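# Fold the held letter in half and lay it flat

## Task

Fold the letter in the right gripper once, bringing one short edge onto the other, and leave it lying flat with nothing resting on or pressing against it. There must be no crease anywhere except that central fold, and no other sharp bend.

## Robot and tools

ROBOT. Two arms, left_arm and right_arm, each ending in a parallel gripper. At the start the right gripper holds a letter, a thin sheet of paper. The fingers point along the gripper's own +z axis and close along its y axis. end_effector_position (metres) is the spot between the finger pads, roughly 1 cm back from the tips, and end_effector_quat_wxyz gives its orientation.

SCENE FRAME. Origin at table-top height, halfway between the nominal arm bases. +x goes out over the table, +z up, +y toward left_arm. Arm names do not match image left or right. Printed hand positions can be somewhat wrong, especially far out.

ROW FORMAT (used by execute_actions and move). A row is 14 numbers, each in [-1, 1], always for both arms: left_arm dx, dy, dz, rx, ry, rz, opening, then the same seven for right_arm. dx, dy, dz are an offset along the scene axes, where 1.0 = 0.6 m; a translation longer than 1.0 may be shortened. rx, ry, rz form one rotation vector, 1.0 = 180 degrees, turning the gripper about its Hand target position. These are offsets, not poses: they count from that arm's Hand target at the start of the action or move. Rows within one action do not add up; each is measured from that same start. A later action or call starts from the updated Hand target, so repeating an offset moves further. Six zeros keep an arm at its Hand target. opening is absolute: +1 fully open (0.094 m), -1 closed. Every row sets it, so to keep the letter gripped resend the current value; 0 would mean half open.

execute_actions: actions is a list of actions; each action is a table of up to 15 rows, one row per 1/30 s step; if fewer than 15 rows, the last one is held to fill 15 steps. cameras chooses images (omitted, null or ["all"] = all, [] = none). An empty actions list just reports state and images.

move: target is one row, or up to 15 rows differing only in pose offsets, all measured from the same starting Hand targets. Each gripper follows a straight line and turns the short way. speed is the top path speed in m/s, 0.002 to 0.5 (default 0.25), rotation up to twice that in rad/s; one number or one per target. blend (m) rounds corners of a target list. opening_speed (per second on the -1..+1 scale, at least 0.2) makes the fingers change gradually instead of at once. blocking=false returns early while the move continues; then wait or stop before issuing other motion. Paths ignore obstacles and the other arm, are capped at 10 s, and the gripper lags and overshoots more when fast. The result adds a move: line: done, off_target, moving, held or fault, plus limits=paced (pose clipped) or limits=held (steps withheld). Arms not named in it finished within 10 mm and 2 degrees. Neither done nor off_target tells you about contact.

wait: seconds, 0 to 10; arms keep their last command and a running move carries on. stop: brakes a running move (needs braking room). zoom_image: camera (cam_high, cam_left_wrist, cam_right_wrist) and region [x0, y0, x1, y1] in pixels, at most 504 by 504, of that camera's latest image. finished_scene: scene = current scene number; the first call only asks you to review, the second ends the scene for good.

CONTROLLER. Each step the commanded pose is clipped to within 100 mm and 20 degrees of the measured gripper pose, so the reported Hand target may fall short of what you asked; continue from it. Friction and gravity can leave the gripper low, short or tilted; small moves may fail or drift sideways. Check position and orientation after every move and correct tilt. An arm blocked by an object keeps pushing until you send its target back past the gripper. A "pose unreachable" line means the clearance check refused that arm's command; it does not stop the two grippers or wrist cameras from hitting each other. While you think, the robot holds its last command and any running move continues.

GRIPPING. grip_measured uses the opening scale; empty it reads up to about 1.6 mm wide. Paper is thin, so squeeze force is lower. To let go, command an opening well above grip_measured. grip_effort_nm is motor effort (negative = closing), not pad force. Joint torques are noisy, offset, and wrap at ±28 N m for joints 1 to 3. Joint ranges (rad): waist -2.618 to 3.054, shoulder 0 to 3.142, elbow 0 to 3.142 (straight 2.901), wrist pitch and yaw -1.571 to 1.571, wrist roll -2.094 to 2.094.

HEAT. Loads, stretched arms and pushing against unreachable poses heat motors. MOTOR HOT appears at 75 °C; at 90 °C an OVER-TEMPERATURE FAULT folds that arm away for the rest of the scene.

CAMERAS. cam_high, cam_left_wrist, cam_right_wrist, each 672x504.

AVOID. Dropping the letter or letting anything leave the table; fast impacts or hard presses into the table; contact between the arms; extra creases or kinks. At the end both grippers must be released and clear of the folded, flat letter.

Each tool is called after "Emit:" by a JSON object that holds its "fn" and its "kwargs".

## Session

Scene 1 done. Scene 2.

Emit:
{"fn": "execute_actions", "kwargs": {"actions": []}}

Scene clock: 0.00 s.
left_arm: end_effector_position=(+0.4191, +0.2959, +0.4021) grip_measured=+1.000 grip_effort_nm=n/a end_effector_quat_wxyz=(+0.707, +0.012, +0.707, -0.012) | right_arm: end_effector_position=(+0.2318, -0.1560, +0.0521) grip_measured=-0.986 grip_effort_nm=n/a end_effector_quat_wxyz=(+0.008, +0.153, +0.795, +0.588)
Joint positions: left_arm=[0 1.047 1.047 0 0 0 0.094] | right_arm=[-0.104 1.65 0.498 -0.192 -1.248 0.415 0.001]
Joint velocities: left_arm=[0.012 -0.012 -0.017 0.022 0.037 -0.022 0] | right_arm=[-0.022 0.012 -0.017 -0.037 0.007 -0.037 0.001]
Joint torques (N m): no reading
Heat: left arm: 42 °C; right arm: 38 °C.
Hand target: left_arm +0.4177, +0.2960, +0.4073; +0.711, +0.012, +0.703, -0.012 | right_arm +0.2349, -0.1563, +0.0551; +0.016, +0.147, +0.795, +0.589
Tool commands: left_gripper/opening=+1.0 right_gripper/opening=-1.0

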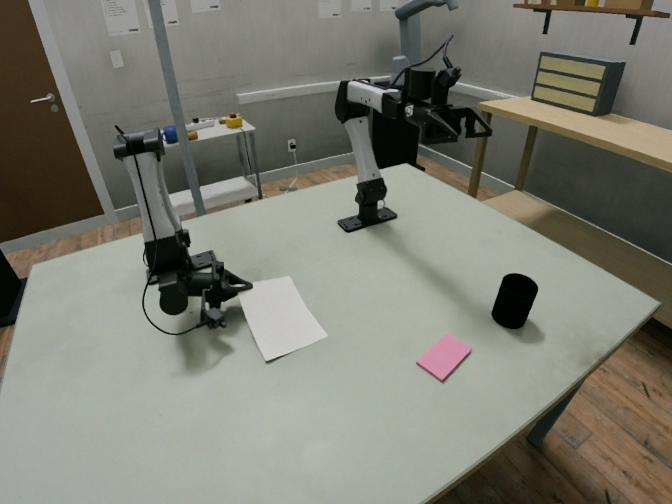

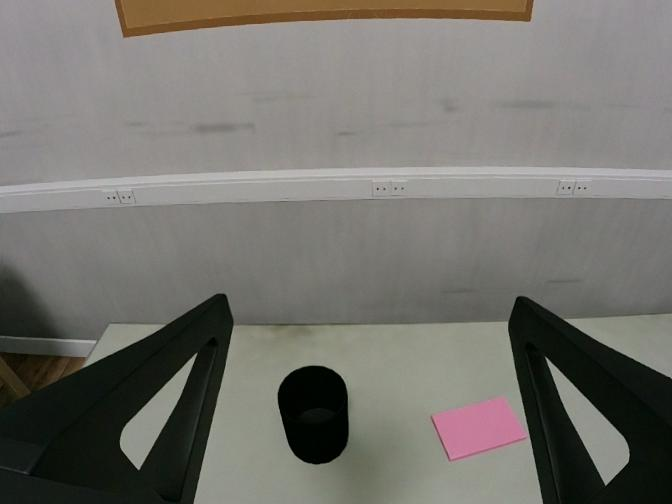

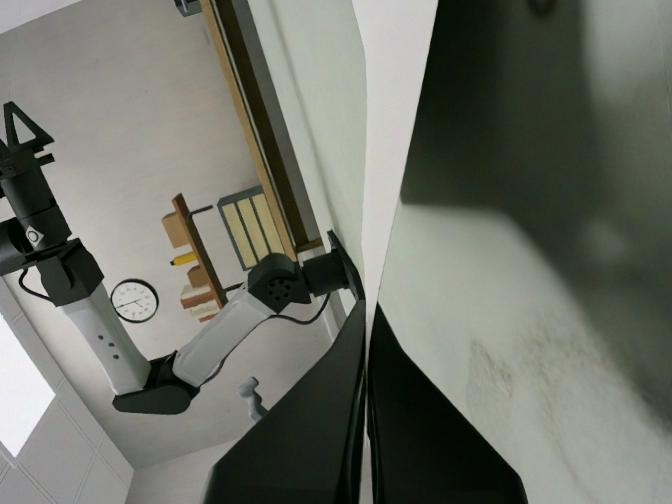

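Emit:
{"fn": "move", "kwargs": {"target": [-0.33,-0.443,-0.2955,0.0357,0.1966,-0.0965,-1,0,0,0,0,0,0,-1], "speed": 0.25}}

Scene clock: 2.90 s.
left_arm: end_effector_position=(+0.2204, +0.0367, +0.2278) grip_measured=-0.997 grip_effort_nm=-0.168 end_effector_quat_wxyz=(+0.451, +0.154, +0.875, -0.085) | right_arm: end_effector_position=(+0.2318, -0.1560, +0.0521) grip_measured=-0.986 grip_effort_nm=-0.730 end_effector_quat_wxyz=(+0.008, +0.153, +0.795, +0.588)
Joint positions: left_arm=[-1.321 1.231 1.085 -0.77 -0.753 -0.74 0] | right_arm=[-0.104 1.65 0.498 -0.192 -1.248 0.415 0.001]
Joint velocities: left_arm=[0.007 -0.007 -0.017 0.051 -0.037 0.007 0] | right_arm=[0.017 0.002 -0.012 0.007 0.007 0.022 -0.001]
Joint torques (N m): left_arm=[-0.68 -2.85 10.48 1.31 -0.35 -0.16] | right_arm=[-0.42 -4.81 5.93 0.88 -0.5 -0.2]
Heat: left arm: 42 °C; right arm: 38 °C.
Hand target: left_arm +0.2204, +0.0323, +0.2335; +0.452, +0.151, +0.875, -0.088 | right_arm +0.2349, -0.1563, +0.0551; +0.016, +0.147, +0.795, +0.589
Off the commanded pose: left_arm 0.007 m, 1 deg | right_arm 0.004 m, 1 deg.
move: done

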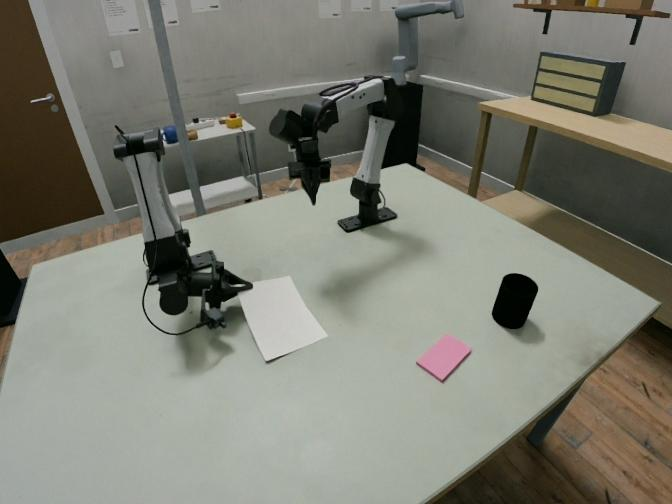

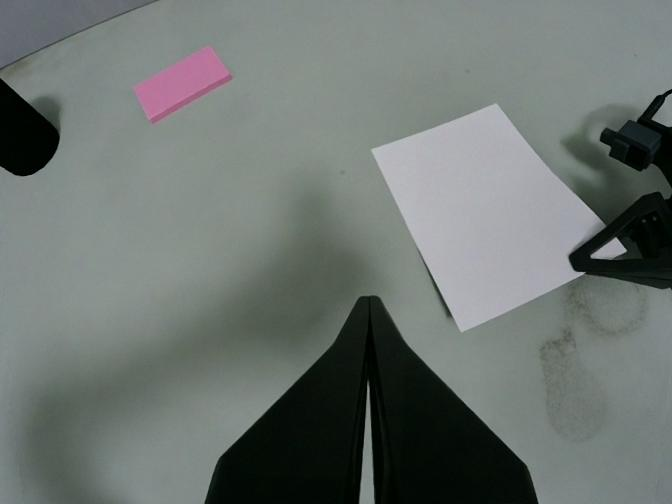

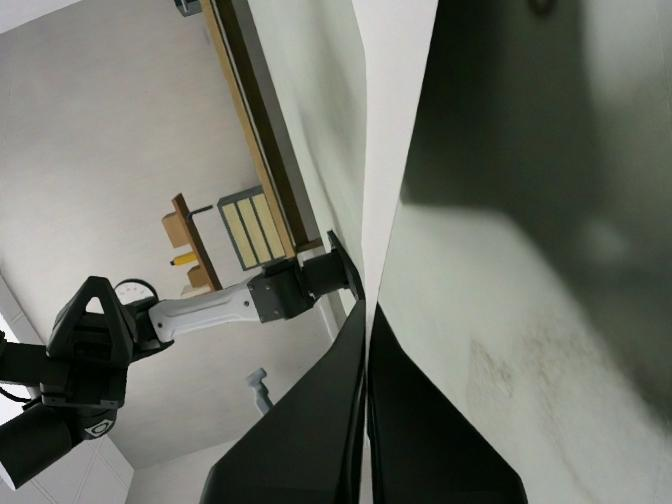

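Emit:
{"fn": "zoom_image", "kwargs": {"camera": "cam_left_wrist", "region": [400, 90, 672, 350]}}

Emit:
{"fn": "zoom_image", "kwargs": {"camera": "cam_high", "region": [190, 240, 350, 370]}}

Scaled by 1.853 from the camera's 672x504 image, which has a finer 960x720 frame.

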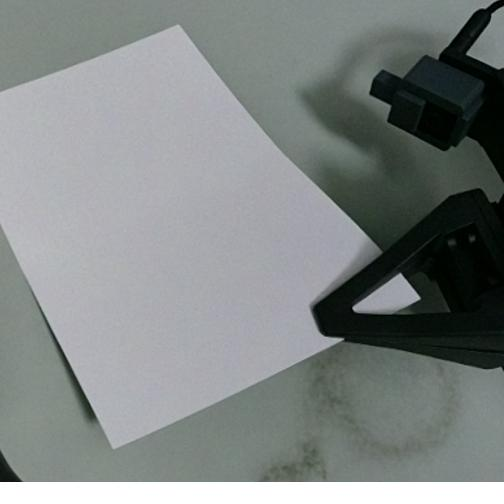

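Scaled by 3.150.

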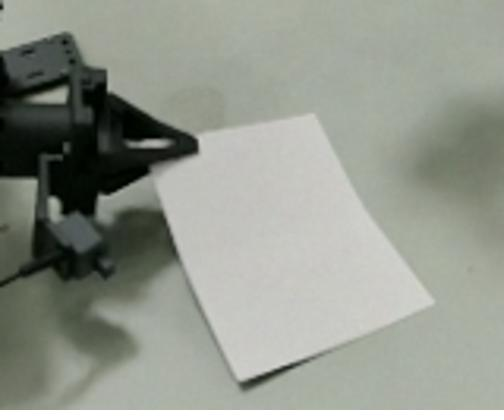

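Emit:
{"fn": "move", "kwargs": {"target": [[-0.05,0.263,0.01,0,0,0,-1,0.0085,0.05,0.2,0.0084,0.1,-0.02,-1],[-0.05,0.263,0.01,0,0,0,-1,0.0085,0.2272,0.3415,0.0337,0.422,-0.0901,-1]], "speed": 0.15}}

Scene clock: 9.83 s.
left_arm: end_effector_position=(+0.1922, +0.1871, +0.2433) grip_measured=-0.997 grip_effort_nm=-0.178 end_effector_quat_wxyz=(+0.457, +0.144, +0.873, -0.093) | right_arm: end_effector_position=(+0.2370, -0.0223, +0.2483) grip_measured=-0.986 grip_effort_nm=-0.745 end_effector_quat_wxyz=(-0.416, +0.543, +0.636, +0.358)
Joint positions: left_arm=[-1.273 0.636 0.92 -1.147 -0.732 -0.7 0] | right_arm=[0.411 1.523 1.302 -0.863 -1.104 2.102 0.001]
Joint velocities: left_arm=[0.002 -0.002 0.017 0.022 0.007 -0.007 -0.001] | right_arm=[-0.017 -0.012 0.002 0.007 0.037 0.066 0.002]
Joint torques (N m): left_arm=[-0.4 0.7 6.06 1.4 -0.25 -0.01] | right_arm=[0.05 -4.56 11.89 1.02 -0.44 -0.02]
Heat: left arm: 43 °C; right arm: 38 °C.
Hand target: left_arm +0.1906, +0.1885, +0.2383; +0.452, +0.151, +0.875, -0.088 | right_arm +0.2392, -0.0181, +0.2574; -0.403, +0.582, +0.581, +0.401
Off the commanded pose: left_arm 0.005 m, 1 deg | right_arm 0.012 m, 9 deg.
joint sent to its limit (right arm) — joint 6 (wrist roll), upper limit. The joint targets are off in orientation, not in position.
move: off_target (right_arm)

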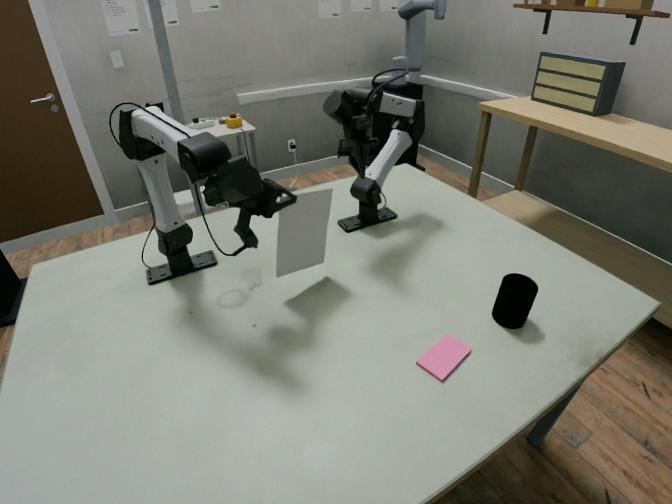

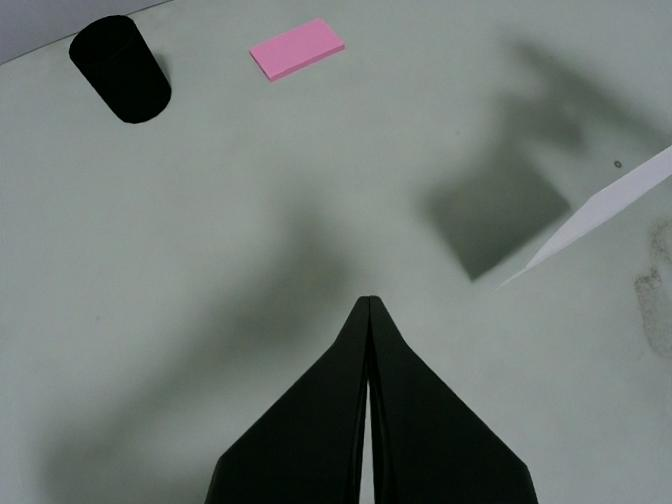

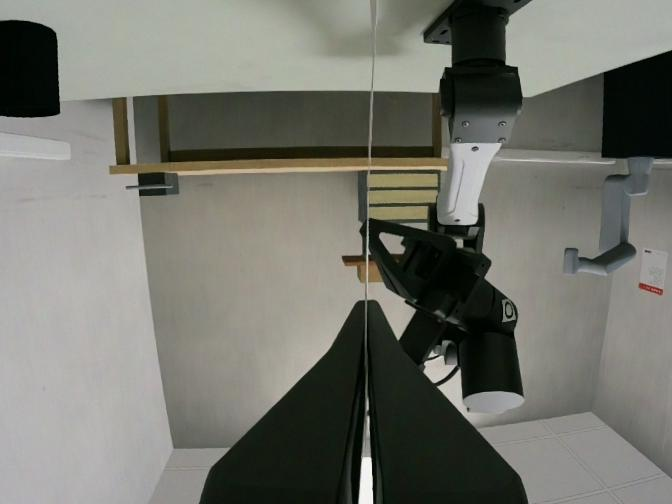

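Emit:
{"fn": "move", "kwargs": {"target": [0,0,0,0,0,0,-1,0,0,-0.055,0.0055,-0.003,0.049,-1], "speed": 0.1}}

Emit:
{"fn": "zoom_image", "kwargs": {"camera": "cam_high", "region": [240, 170, 360, 300]}}

Scene clock: 11.37 s.
left_arm: end_effector_position=(+0.1922, +0.1871, +0.2433) grip_measured=-0.997 grip_effort_nm=-0.178 end_effector_quat_wxyz=(+0.457, +0.144, +0.873, -0.093) | right_arm: end_effector_position=(+0.2374, -0.0179, +0.2278) grip_measured=-0.986 grip_effort_nm=-0.735 end_effector_quat_wxyz=(-0.433, +0.523, +0.634, +0.370)
Joint positions: left_arm=[-1.273 0.636 0.92 -1.147 -0.732 -0.7 0] | right_arm=[0.411 1.539 1.201 -0.721 -1.158 2.102 0.001]
Joint velocities: left_arm=[-0.012 -0.012 -0.022 -0.007 -0.007 0.037 -0.001] | right_arm=[-0.012 -0.007 -0.002 0.022 -0.022 0.022 0]
Joint torques (N m): left_arm=[-0.46 0.72 6.08 1.4 -0.25 -0.02] | right_arm=[-0.98 -4.94 7.01 1.35 -0.42 -0.04]
Heat: left arm: 43 °C; right arm: 38 °C.
Hand target: left_arm +0.1906, +0.1885, +0.2383; +0.452, +0.151, +0.875, -0.088 | right_arm +0.2392, -0.0183, +0.2243; -0.435, +0.530, +0.623, +0.377
Off the commanded pose: left_arm 0.005 m, 1 deg | right_arm 0.004 m, 2 deg.
joint sent to its limit (right arm) — joint 6 (wrist roll), upper limit. The joint targets still meet the commanded pose.
move: done

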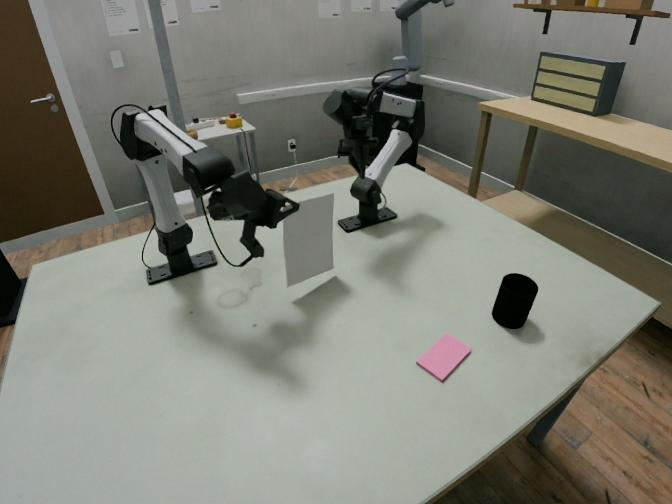

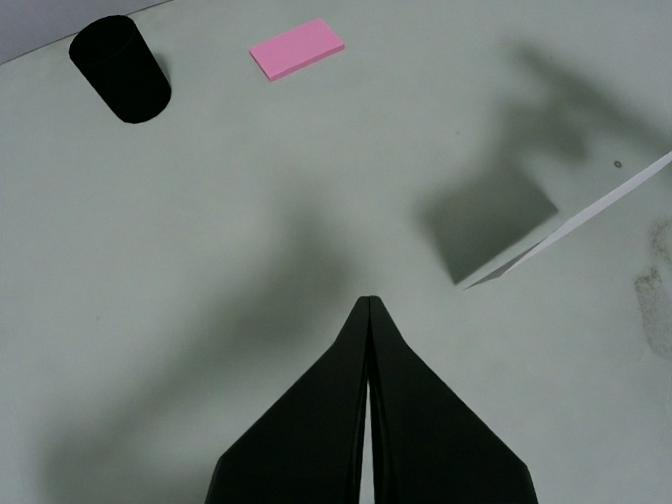

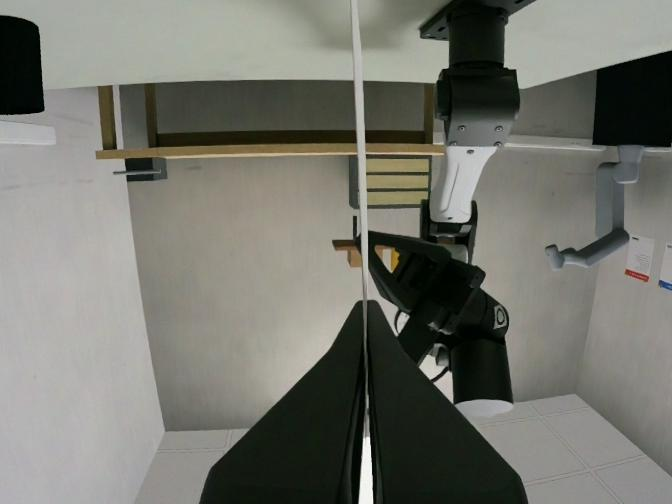

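Scaled by 3.877.

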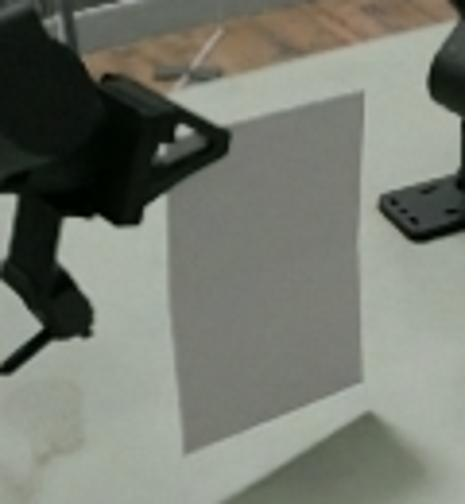

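Emit:
{"fn": "move", "kwargs": {"target": [0,0,0,0,0,0,-1,0,0,-0.045,0,0,0,-1], "speed": 0.08, "cameras": ["cam_high"]}}

Emit:
{"fn": "zoom_image", "kwargs": {"camera": "cam_high", "region": [200, 80, 480, 290]}}

Scene clock: 13.10 s.
left_arm: end_effector_position=(+0.1922, +0.1871, +0.2433) grip_measured=-0.997 grip_effort_nm=-0.178 end_effector_quat_wxyz=(+0.457, +0.144, +0.873, -0.093) | right_arm: end_effector_position=(+0.2378, -0.0176, +0.2020) grip_measured=-0.986 grip_effort_nm=-0.740 end_effector_quat_wxyz=(-0.433, +0.522, +0.634, +0.372)
Joint positions: left_arm=[-1.273 0.636 0.92 -1.147 -0.732 -0.7 0] | right_arm=[0.411 1.555 1.111 -0.612 -1.159 2.102 0.001]
Joint velocities: left_arm=[0.012 0.017 0.002 -0.007 -0.007 -0.037 0] | right_arm=[-0.012 -0.002 -0.002 -0.022 -0.051 -0.051 0]
Joint torques (N m): left_arm=[-0.43 0.72 6.09 1.41 -0.25 0] | right_arm=[-0.9 -4.86 6.67 1.31 -0.46 -0.04]
Heat: left arm: 43 °C; right arm: 39 °C.
Hand target: left_arm +0.1906, +0.1885, +0.2383; +0.452, +0.151, +0.875, -0.088 | right_arm +0.2393, -0.0184, +0.1974; -0.435, +0.530, +0.623, +0.377
Off the commanded pose: left_arm 0.005 m, 1 deg | right_arm 0.005 m, 2 deg.
joint sent to its limit (right arm) — joint 6 (wrist roll), upper limit. The joint targets still meet the commanded pose.
move: done
Images, in order (width x height): cam_high 672x504.

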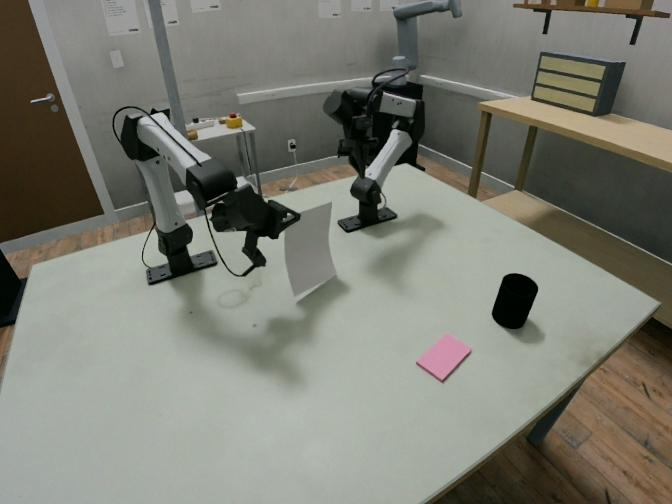

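Scaled by 1.800.

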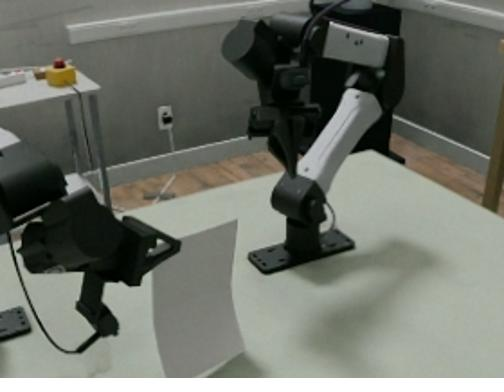

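Emit:
{"fn": "zoom_image", "kwargs": {"camera": "cam_high", "region": [260, 190, 360, 310]}}

Emit:
{"fn": "execute_actions", "kwargs": {"actions": [], "cameras": ["cam_left_wrist", "cam_right_wrist"]}}

Scaled by 4.200.

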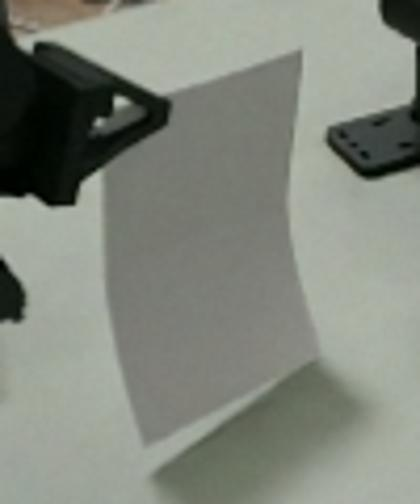

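Scene clock: 13.83 s.
left_arm: end_effector_position=(+0.1922, +0.1871, +0.2433) grip_measured=-0.997 grip_effort_nm=-0.173 end_effector_quat_wxyz=(+0.457, +0.144, +0.873, -0.093) | right_arm: end_effector_position=(+0.2379, -0.0176, +0.2021) grip_measured=-0.986 grip_effort_nm=-0.750 end_effector_quat_wxyz=(-0.433, +0.521, +0.634, +0.372)
Joint positions: left_arm=[-1.273 0.636 0.92 -1.147 -0.732 -0.7 0] | right_arm=[0.411 1.555 1.111 -0.611 -1.159 2.102 0.001]
Joint velocities: left_arm=[0.002 0.007 -0.012 -0.081 -0.022 -0.037 0] | right_arm=[0.007 -0.012 -0.017 0.022 0.022 -0.037 0.001]
Joint torques (N m): left_arm=[-0.42 0.72 6.11 1.4 -0.24 -0.01] | right_arm=[-0.9 -4.93 6.78 1.37 -0.45 0.03]
Heat: left arm: 43 °C; right arm: 39 °C.
Hand target: left_arm +0.1906, +0.1885, +0.2383; +0.452, +0.151, +0.875, -0.088 | right_arm +0.2393, -0.0184, +0.1974; -0.435, +0.530, +0.623, +0.377
Tool commands: left_gripper/opening=-1.0 right_gripper/opening=-1.0
Off the commanded pose: left_arm 0.005 m, 1 deg | right_arm 0.005 m, 2 deg.
Images, in order (width x height): cam_left_wrist 672x504, cam_right_wrist 672x504.

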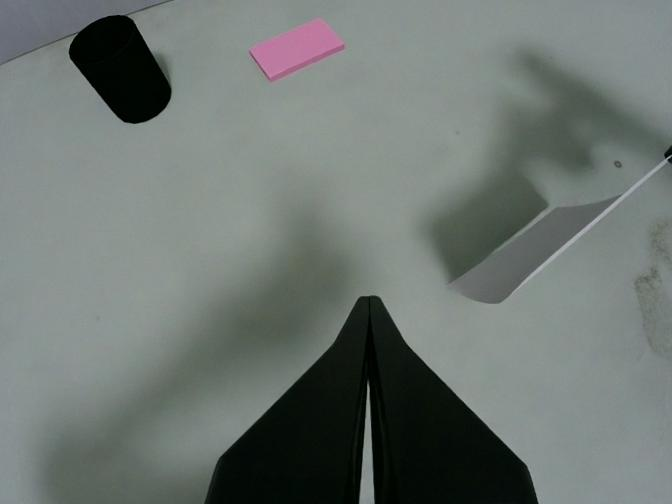

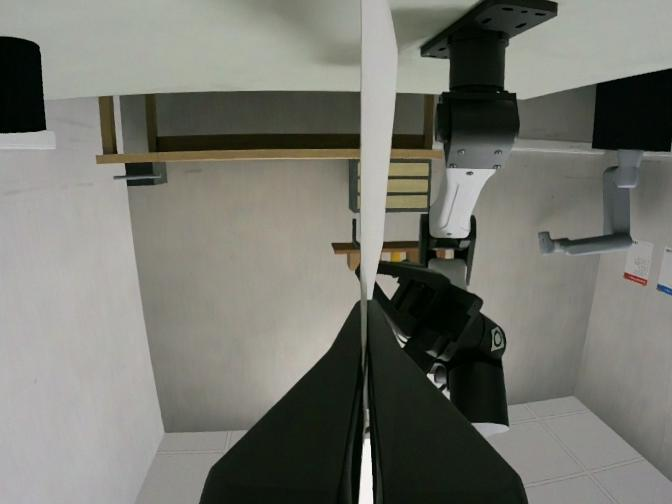

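Emit:
{"fn": "move", "kwargs": {"target": [0,0,0,0,0,0,-1,0,0,0,0.02,0,0,-1], "speed": 0.08, "cameras": ["cam_high","cam_left_wrist"]}}

Emit:
{"fn": "zoom_image", "kwargs": {"camera": "cam_high", "region": [260, 190, 360, 310]}}

Emit:
{"fn": "zoom_image", "kwargs": {"camera": "cam_left_wrist", "region": [400, 120, 672, 330]}}

Scene clock: 15.23 s.
left_arm: end_effector_position=(+0.1922, +0.1871, +0.2433) grip_measured=-0.997 grip_effort_nm=-0.183 end_effector_quat_wxyz=(+0.457, +0.144, +0.873, -0.093) | right_arm: end_effector_position=(+0.2382, -0.0177, +0.2026) grip_measured=-0.986 grip_effort_nm=-0.735 end_effector_quat_wxyz=(-0.449, +0.503, +0.629, +0.386)
Joint positions: left_arm=[-1.273 0.636 0.92 -1.147 -0.732 -0.7 0] | right_arm=[0.399 1.564 1.083 -0.552 -1.217 2.102 0.001]
Joint velocities: left_arm=[0.007 0.007 0.012 0.022 0.022 0.051 0] | right_arm=[-0.002 0.002 0.007 0.037 -0.022 -0.051 0.001]
Joint torques (N m): left_arm=[-0.43 0.73 6.12 1.41 -0.24 -0.01] | right_arm=[-0.79 -4.79 6.65 1.39 -0.52 -0.04]
Heat: left arm: 43 °C; right arm: 39 °C.
Hand target: left_arm +0.1906, +0.1885, +0.2383; +0.452, +0.151, +0.875, -0.088 | right_arm +0.2393, -0.0186, +0.1975; -0.451, +0.516, +0.611, +0.396
Off the commanded pose: left_arm 0.005 m, 1 deg | right_arm 0.005 m, 3 deg.
joint sent to its limit (right arm) — joint 6 (wrist roll), upper limit. The joint targets still meet the commanded pose.
move: off_target (right_arm)
Images, in order (width x height): cam_high 672x504, cam_left_wrist 672x504.

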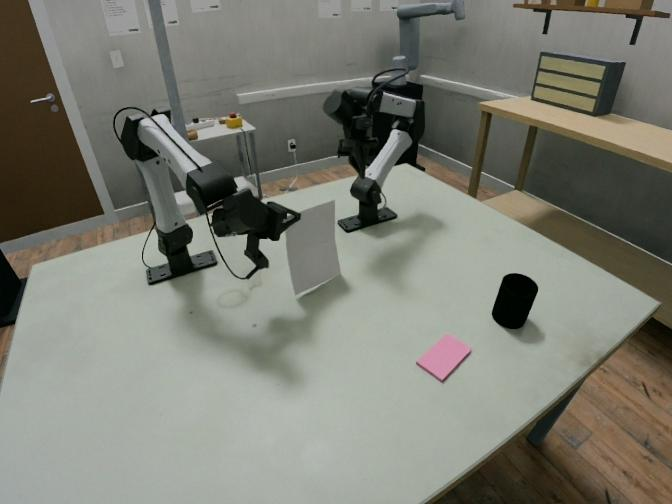

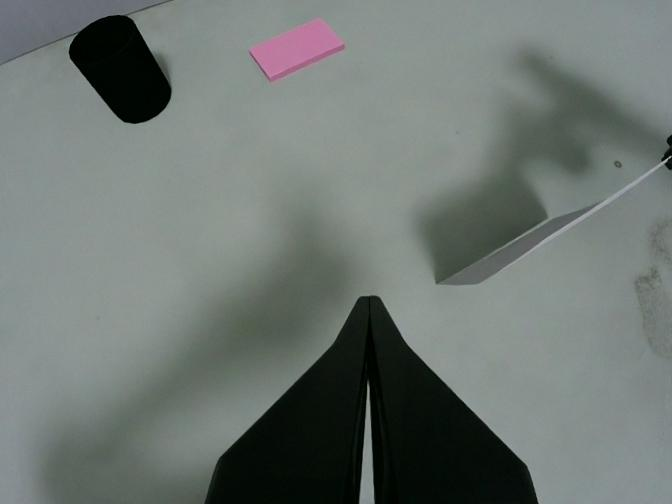

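Scaled by 4.200.

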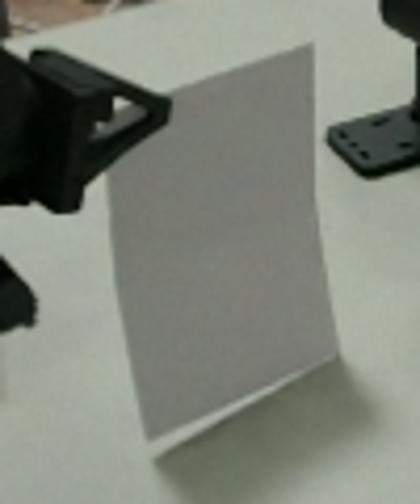

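Scaled by 1.853 from the camera's 672x504 image, which has a finer 960x720 frame.

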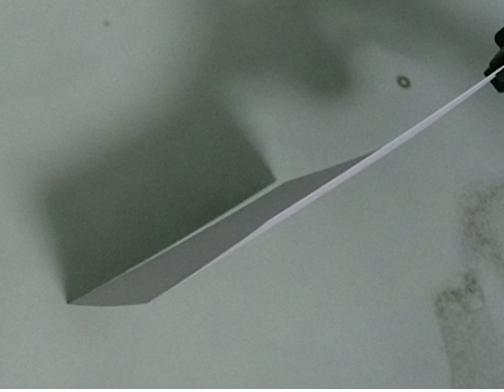

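Emit:
{"fn": "move", "kwargs": {"target": [0,0,0,0,0,0,-1,0.114,0.023,-0.018,0,0,0,-1], "speed": 0.08, "cameras": ["cam_high","cam_left_wrist"]}}

Emit:
{"fn": "zoom_image", "kwargs": {"camera": "cam_high", "region": [260, 190, 380, 334]}}

Emit:
{"fn": "zoom_image", "kwargs": {"camera": "cam_left_wrist", "region": [400, 80, 672, 330]}}

Scene clock: 16.83 s.
left_arm: end_effector_position=(+0.1922, +0.1871, +0.2433) grip_measured=-0.997 grip_effort_nm=-0.173 end_effector_quat_wxyz=(+0.457, +0.144, +0.873, -0.093) | right_arm: end_effector_position=(+0.2986, -0.0063, +0.1791) grip_measured=-0.986 grip_effort_nm=-0.735 end_effector_quat_wxyz=(-0.456, +0.520, +0.614, +0.380)
Joint positions: left_arm=[-1.273 0.636 0.92 -1.147 -0.732 -0.7 0] | right_arm=[0.368 1.813 1.271 -0.53 -1.228 2.102 0.001]
Joint velocities: left_arm=[-0.007 0.002 0.002 -0.051 0.037 0.051 0] | right_arm=[0.022 -0.017 -0.007 0.037 -0.081 0.022 -0.001]
Joint torques (N m): left_arm=[-0.4 0.75 6.05 1.41 -0.25 -0.01] | right_arm=[-1.01 -6.43 11.38 1.25 -0.47 -0.07]
Heat: left arm: 43 °C; right arm: 39 °C.
Hand target: left_arm +0.1906, +0.1885, +0.2383; +0.452, +0.151, +0.875, -0.088 | right_arm +0.3077, -0.0047, +0.1872; -0.452, +0.516, +0.611, +0.396
Off the commanded pose: left_arm 0.005 m, 1 deg | right_arm 0.012 m, 2 deg.
joint sent to its limit (right arm) — joint 6 (wrist roll), upper limit. The joint targets still meet the commanded pose.
move: off_target (right_arm)
Images, in order (width x height): cam_high 672x504, cam_left_wrist 672x504.

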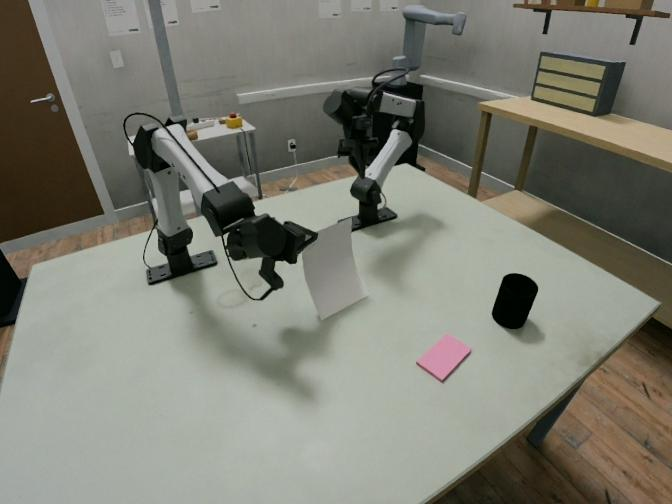

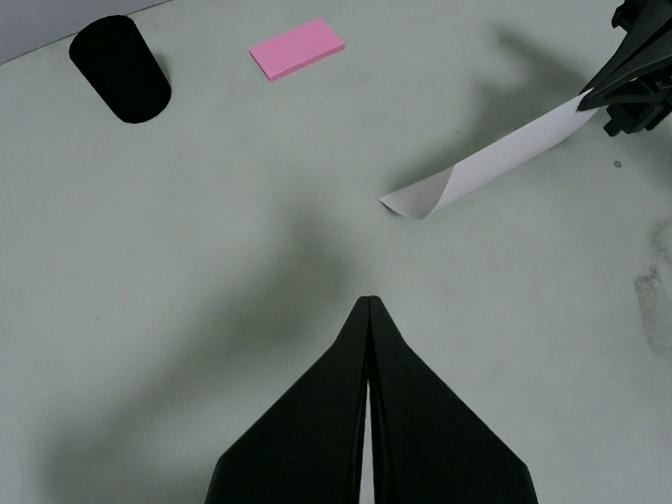

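Scaled by 3.500.

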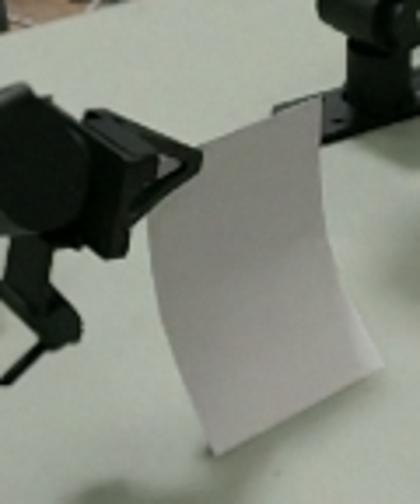

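Scaled by 1.853 from the camera's 672x504 image, which has a finer 960x720 frame.

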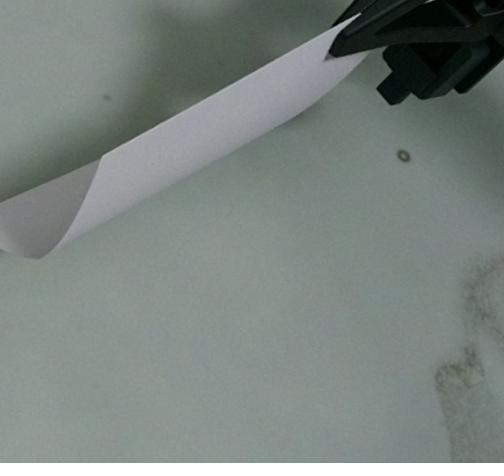

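Emit:
{"fn": "move", "kwargs": {"target": [[0,0,0,0,0,0,-1,0,0,0.06,0,0,0,-1],[0,0,0,0,0,0,-1,-0.15,-0.03,0.06,0,0,0,-1]], "speed": 0.1, "cameras": ["cam_high","cam_left_wrist"]}}

Emit:
{"fn": "zoom_image", "kwargs": {"camera": "cam_high", "region": [260, 180, 380, 324]}}

Emit:
{"fn": "zoom_image", "kwargs": {"camera": "cam_left_wrist", "region": [400, 120, 672, 370]}}

Scene clock: 19.03 s.
left_arm: end_effector_position=(+0.1922, +0.1871, +0.2433) grip_measured=-0.997 grip_effort_nm=-0.173 end_effector_quat_wxyz=(+0.457, +0.144, +0.873, -0.093) | right_arm: end_effector_position=(+0.2235, -0.0222, +0.2216) grip_measured=-0.986 grip_effort_nm=-0.745 end_effector_quat_wxyz=(-0.456, +0.503, +0.627, +0.382)
Joint positions: left_arm=[-1.273 0.636 0.92 -1.147 -0.732 -0.7 0] | right_arm=[0.401 1.5 1.096 -0.64 -1.227 2.102 0.001]
Joint velocities: left_arm=[-0.002 -0.002 0.007 -0.051 -0.007 0.022 0.001] | right_arm=[-0.002 -0.007 -0.002 0.066 -0.051 -0.037 0.001]
Joint torques (N m): left_arm=[-0.4 0.72 6.09 1.39 -0.25 0] | right_arm=[0.03 -7.04 6.64 1.17 -0.34 -0.09]
Heat: left arm: 43 °C; right arm: 39 °C.
Hand target: left_arm +0.1906, +0.1885, +0.2383; +0.452, +0.151, +0.875, -0.088 | right_arm +0.2175, -0.0226, +0.2223; -0.451, +0.516, +0.611, +0.396
Off the commanded pose: left_arm 0.005 m, 1 deg | right_arm 0.006 m, 3 deg.
joint sent to its limit (right arm) — joint 6 (wrist roll), upper limit. The joint targets are off in orientation, not in position.
move: off_target (right_arm)
Images, in order (width x height): cam_high 672x504, cam_left_wrist 672x504.

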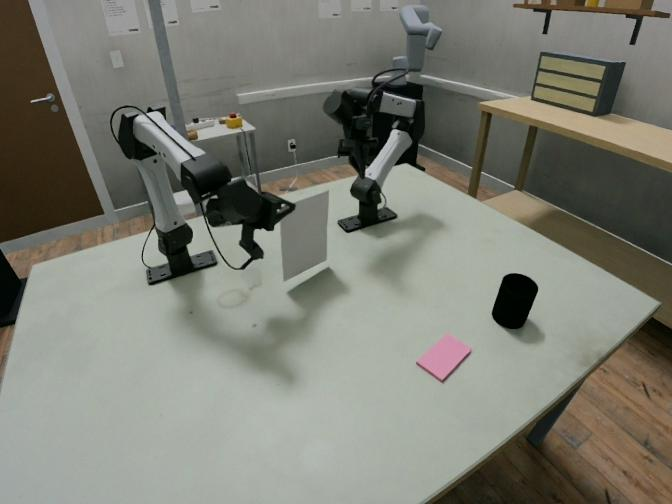

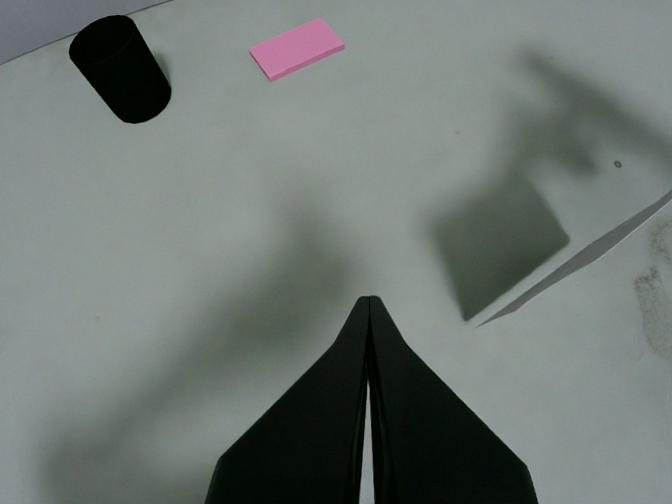

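Scaled by 3.500.

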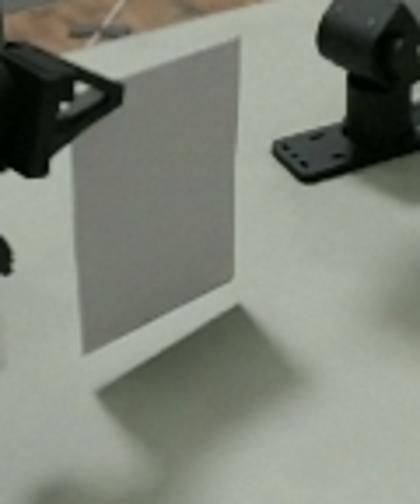

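Scaled by 1.853 from the camera's 672x504 image, which has a finer 960x720 frame.

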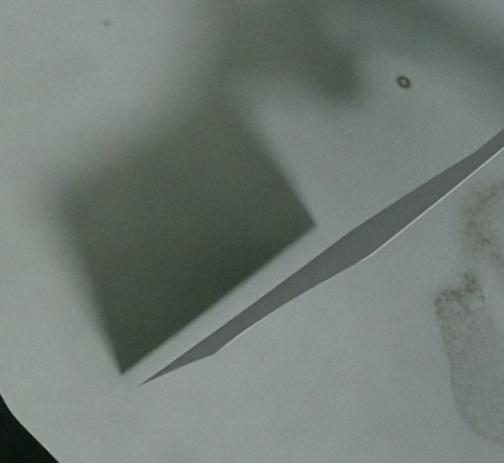

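Emit:
{"fn": "move", "kwargs": {"target": [[0,0,0,0,0,0,-1,0.05,0.01,-0.036,0,0,0,-1],[0,0,0,0,0,0,-1,0.10,0.02,-0.035,0,0,0,-1]], "speed": 0.08, "cameras": ["cam_high","cam_left_wrist"]}}

Emit:
{"fn": "zoom_image", "kwargs": {"camera": "cam_high", "region": [260, 180, 380, 324]}}

Emit:
{"fn": "zoom_image", "kwargs": {"camera": "cam_left_wrist", "region": [400, 100, 672, 350]}}

Scene clock: 20.47 s.
left_arm: end_effector_position=(+0.1922, +0.1871, +0.2433) grip_measured=-0.997 grip_effort_nm=-0.173 end_effector_quat_wxyz=(+0.457, +0.144, +0.873, -0.093) | right_arm: end_effector_position=(+0.2686, -0.0126, +0.1937) grip_measured=-0.986 grip_effort_nm=-0.750 end_effector_quat_wxyz=(-0.457, +0.517, +0.617, +0.377)
Joint positions: left_arm=[-1.273 0.636 0.92 -1.147 -0.732 -0.7 0] | right_arm=[0.38 1.692 1.188 -0.568 -1.226 2.102 0.001]
Joint velocities: left_arm=[0.002 0.007 0.017 -0.037 -0.022 -0.022 -0.001] | right_arm=[-0.007 -0.007 -0.007 0.081 -0.051 0.081 0]
Joint torques (N m): left_arm=[-0.4 0.72 6.11 1.4 -0.25 -0.01] | right_arm=[-0.75 -5.38 11.43 1.26 -0.47 -0.03]
Heat: left arm: 43 °C; right arm: 39 °C.
Hand target: left_arm +0.1906, +0.1885, +0.2383; +0.452, +0.151, +0.875, -0.088 | right_arm +0.2777, -0.0106, +0.2021; -0.451, +0.516, +0.611, +0.396
Off the commanded pose: left_arm 0.005 m, 1 deg | right_arm 0.012 m, 2 deg.
joint sent to its limit (right arm) — joint 6 (wrist roll), upper limit. The joint targets still meet the commanded pose.
move: off_target (right_arm)
Images, in order (width x height): cam_high 672x504, cam_left_wrist 672x504.

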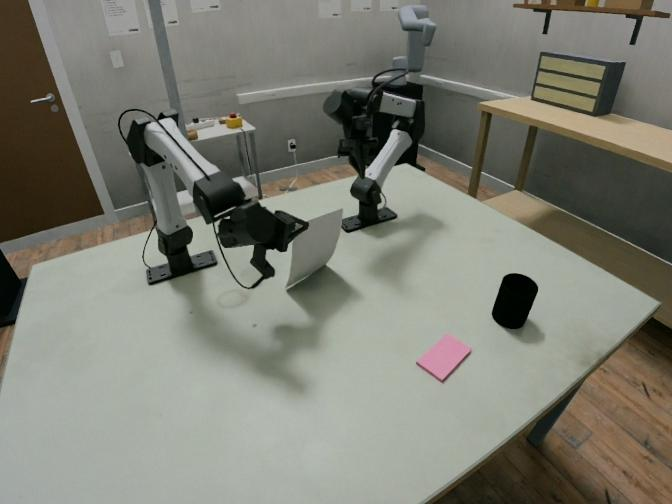

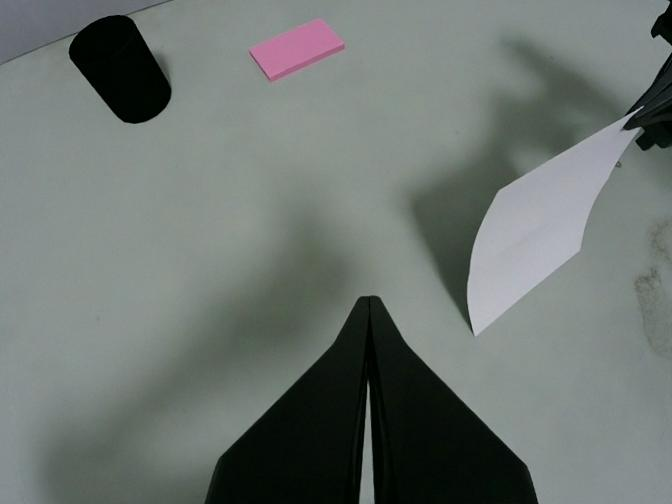

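Scaled by 3.500.

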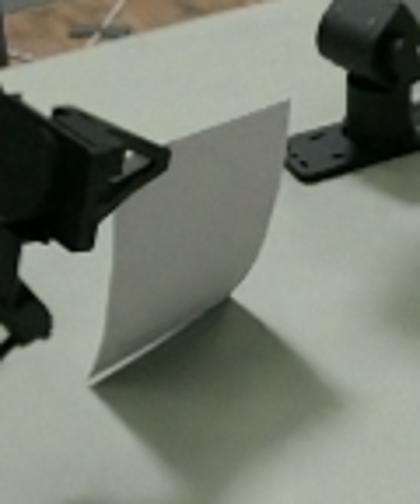

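Scaled by 1.853 from the camera's 672x504 image, which has a finer 960x720 frame.

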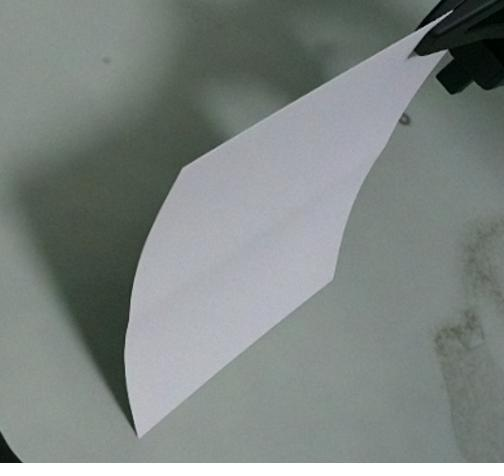

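Emit:
{"fn": "move", "kwargs": {"target": [0,0,0,0,0,0,-1,0.05,0.01,-0.055,0.027,-0.136,0,-1], "speed": 0.08, "cameras": ["cam_high","cam_left_wrist"]}}

Emit:
{"fn": "zoom_image", "kwargs": {"camera": "cam_high", "region": [260, 180, 380, 324]}}

Scene clock: 24.10 s.
left_arm: end_effector_position=(+0.1922, +0.1871, +0.2433) grip_measured=-0.997 grip_effort_nm=-0.173 end_effector_quat_wxyz=(+0.457, +0.144, +0.873, -0.093) | right_arm: end_effector_position=(+0.3054, -0.0026, +0.1768) grip_measured=-0.986 grip_effort_nm=-0.740 end_effector_quat_wxyz=(-0.336, +0.394, +0.677, +0.523)
Joint positions: left_arm=[-1.273 0.636 0.92 -1.147 -0.732 -0.7 0] | right_arm=[0.377 1.728 1.024 0.045 -1.188 2.046 0.001]
Joint velocities: left_arm=[0.002 -0.007 -0.007 0.007 0.022 0.007 -0.002] | right_arm=[0.007 -0.002 0.002 -0.022 0.037 0.022 -0.001]
Joint torques (N m): left_arm=[-0.44 0.72 6.06 1.39 -0.23 -0.01] | right_arm=[-0.9 -6.04 6.39 1.89 -0.24 -0.09]
Heat: left arm: 43 °C; right arm: 39 °C.
Hand target: left_arm +0.1906, +0.1885, +0.2383; +0.452, +0.151, +0.875, -0.088 | right_arm +0.3073, -0.0048, +0.1694; -0.334, +0.400, +0.675, +0.522
Off the commanded pose: left_arm 0.005 m, 1 deg | right_arm 0.008 m, 1 deg.
move: done
Images, in order (width x height): cam_high 672x504, cam_left_wrist 672x504.

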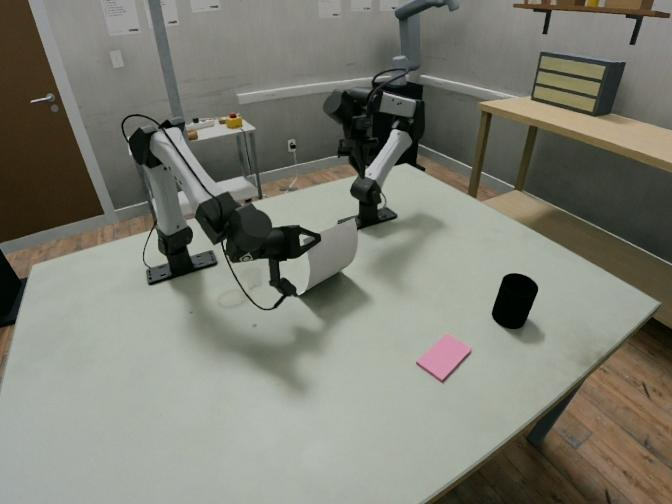

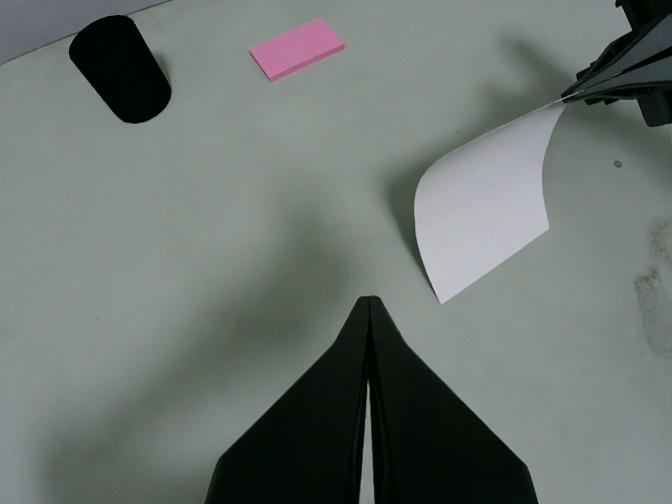

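Scaled by 3.500.

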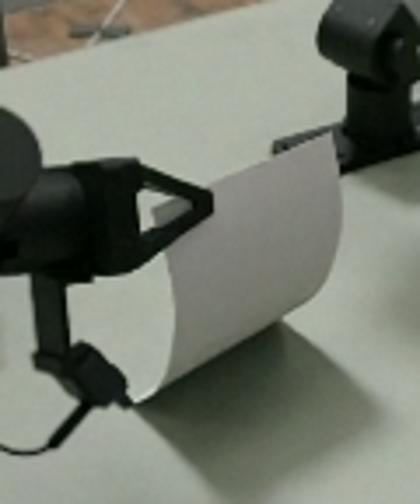

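Emit:
{"fn": "move", "kwargs": {"target": [0,0,0,0,0,0,-1,-0.037,0.003,-0.091,0.005,-0.144,0.005,-1], "speed": 0.08, "cameras": ["cam_high","cam_left_wrist"]}}

Emit:
{"fn": "zoom_image", "kwargs": {"camera": "cam_high", "region": [260, 180, 380, 324]}}

Scene clock: 28.60 s.
left_arm: end_effector_position=(+0.1922, +0.1871, +0.2433) grip_measured=-0.997 grip_effort_nm=-0.183 end_effector_quat_wxyz=(+0.457, +0.144, +0.873, -0.093) | right_arm: end_effector_position=(+0.2879, -0.0044, +0.1211) grip_measured=-0.986 grip_effort_nm=-0.735 end_effector_quat_wxyz=(-0.181, +0.266, +0.730, +0.602)
Joint positions: left_arm=[-1.273 0.636 0.92 -1.147 -0.732 -0.7 0] | right_arm=[0.407 1.769 0.722 0.581 -1.088 1.794 0.001]
Joint velocities: left_arm=[-0.002 -0.002 -0.007 -0.125 0.037 0.007 0] | right_arm=[0.007 0.002 0.002 0.022 -0.007 0.022 0]
Joint torques (N m): left_arm=[-0.46 0.72 6.09 1.39 -0.25 0] | right_arm=[0.21 -5.46 5.5 2.13 -0.13 -0.23]
Heat: left arm: 44 °C; right arm: 40 °C.
Hand target: left_arm +0.1906, +0.1885, +0.2383; +0.452, +0.151, +0.874, -0.088 | right_arm +0.2851, -0.0034, +0.1150; -0.181, +0.265, +0.732, +0.601
Off the commanded pose: left_arm 0.005 m, 1 deg | right_arm 0.007 m, 0 deg.
move: done
Images, in order (width x height): cam_high 672x504, cam_left_wrist 672x504.

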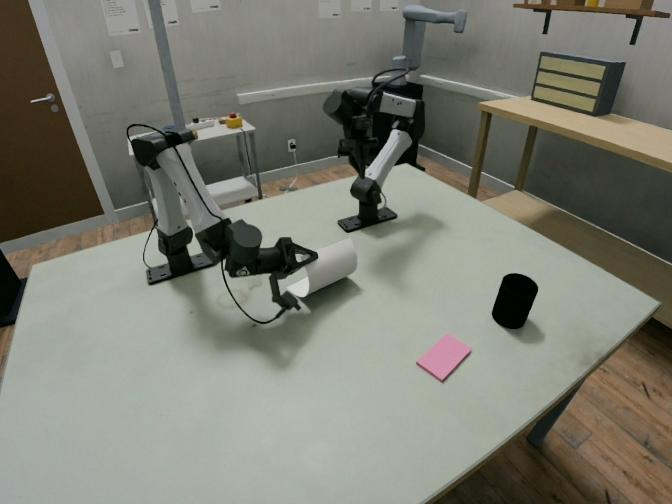

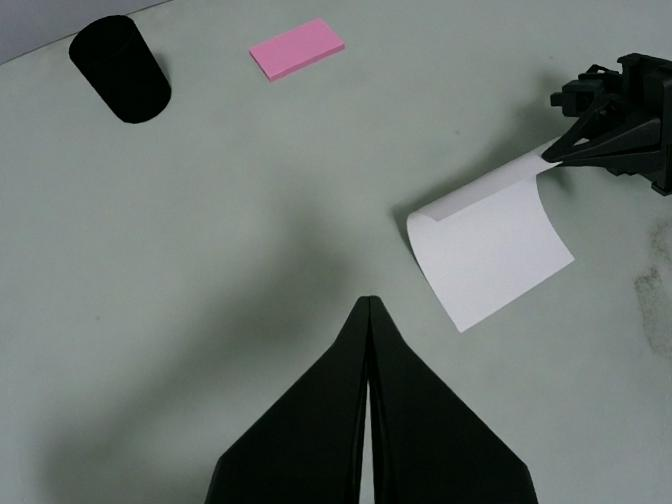

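Scaled by 3.500.

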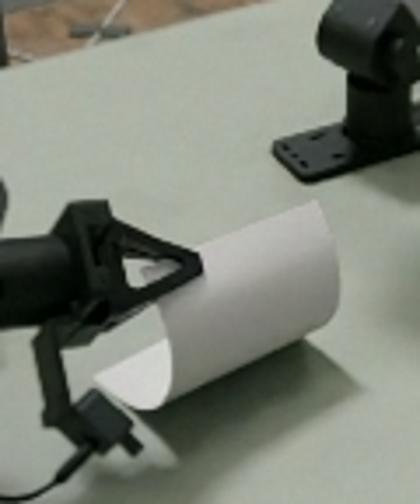

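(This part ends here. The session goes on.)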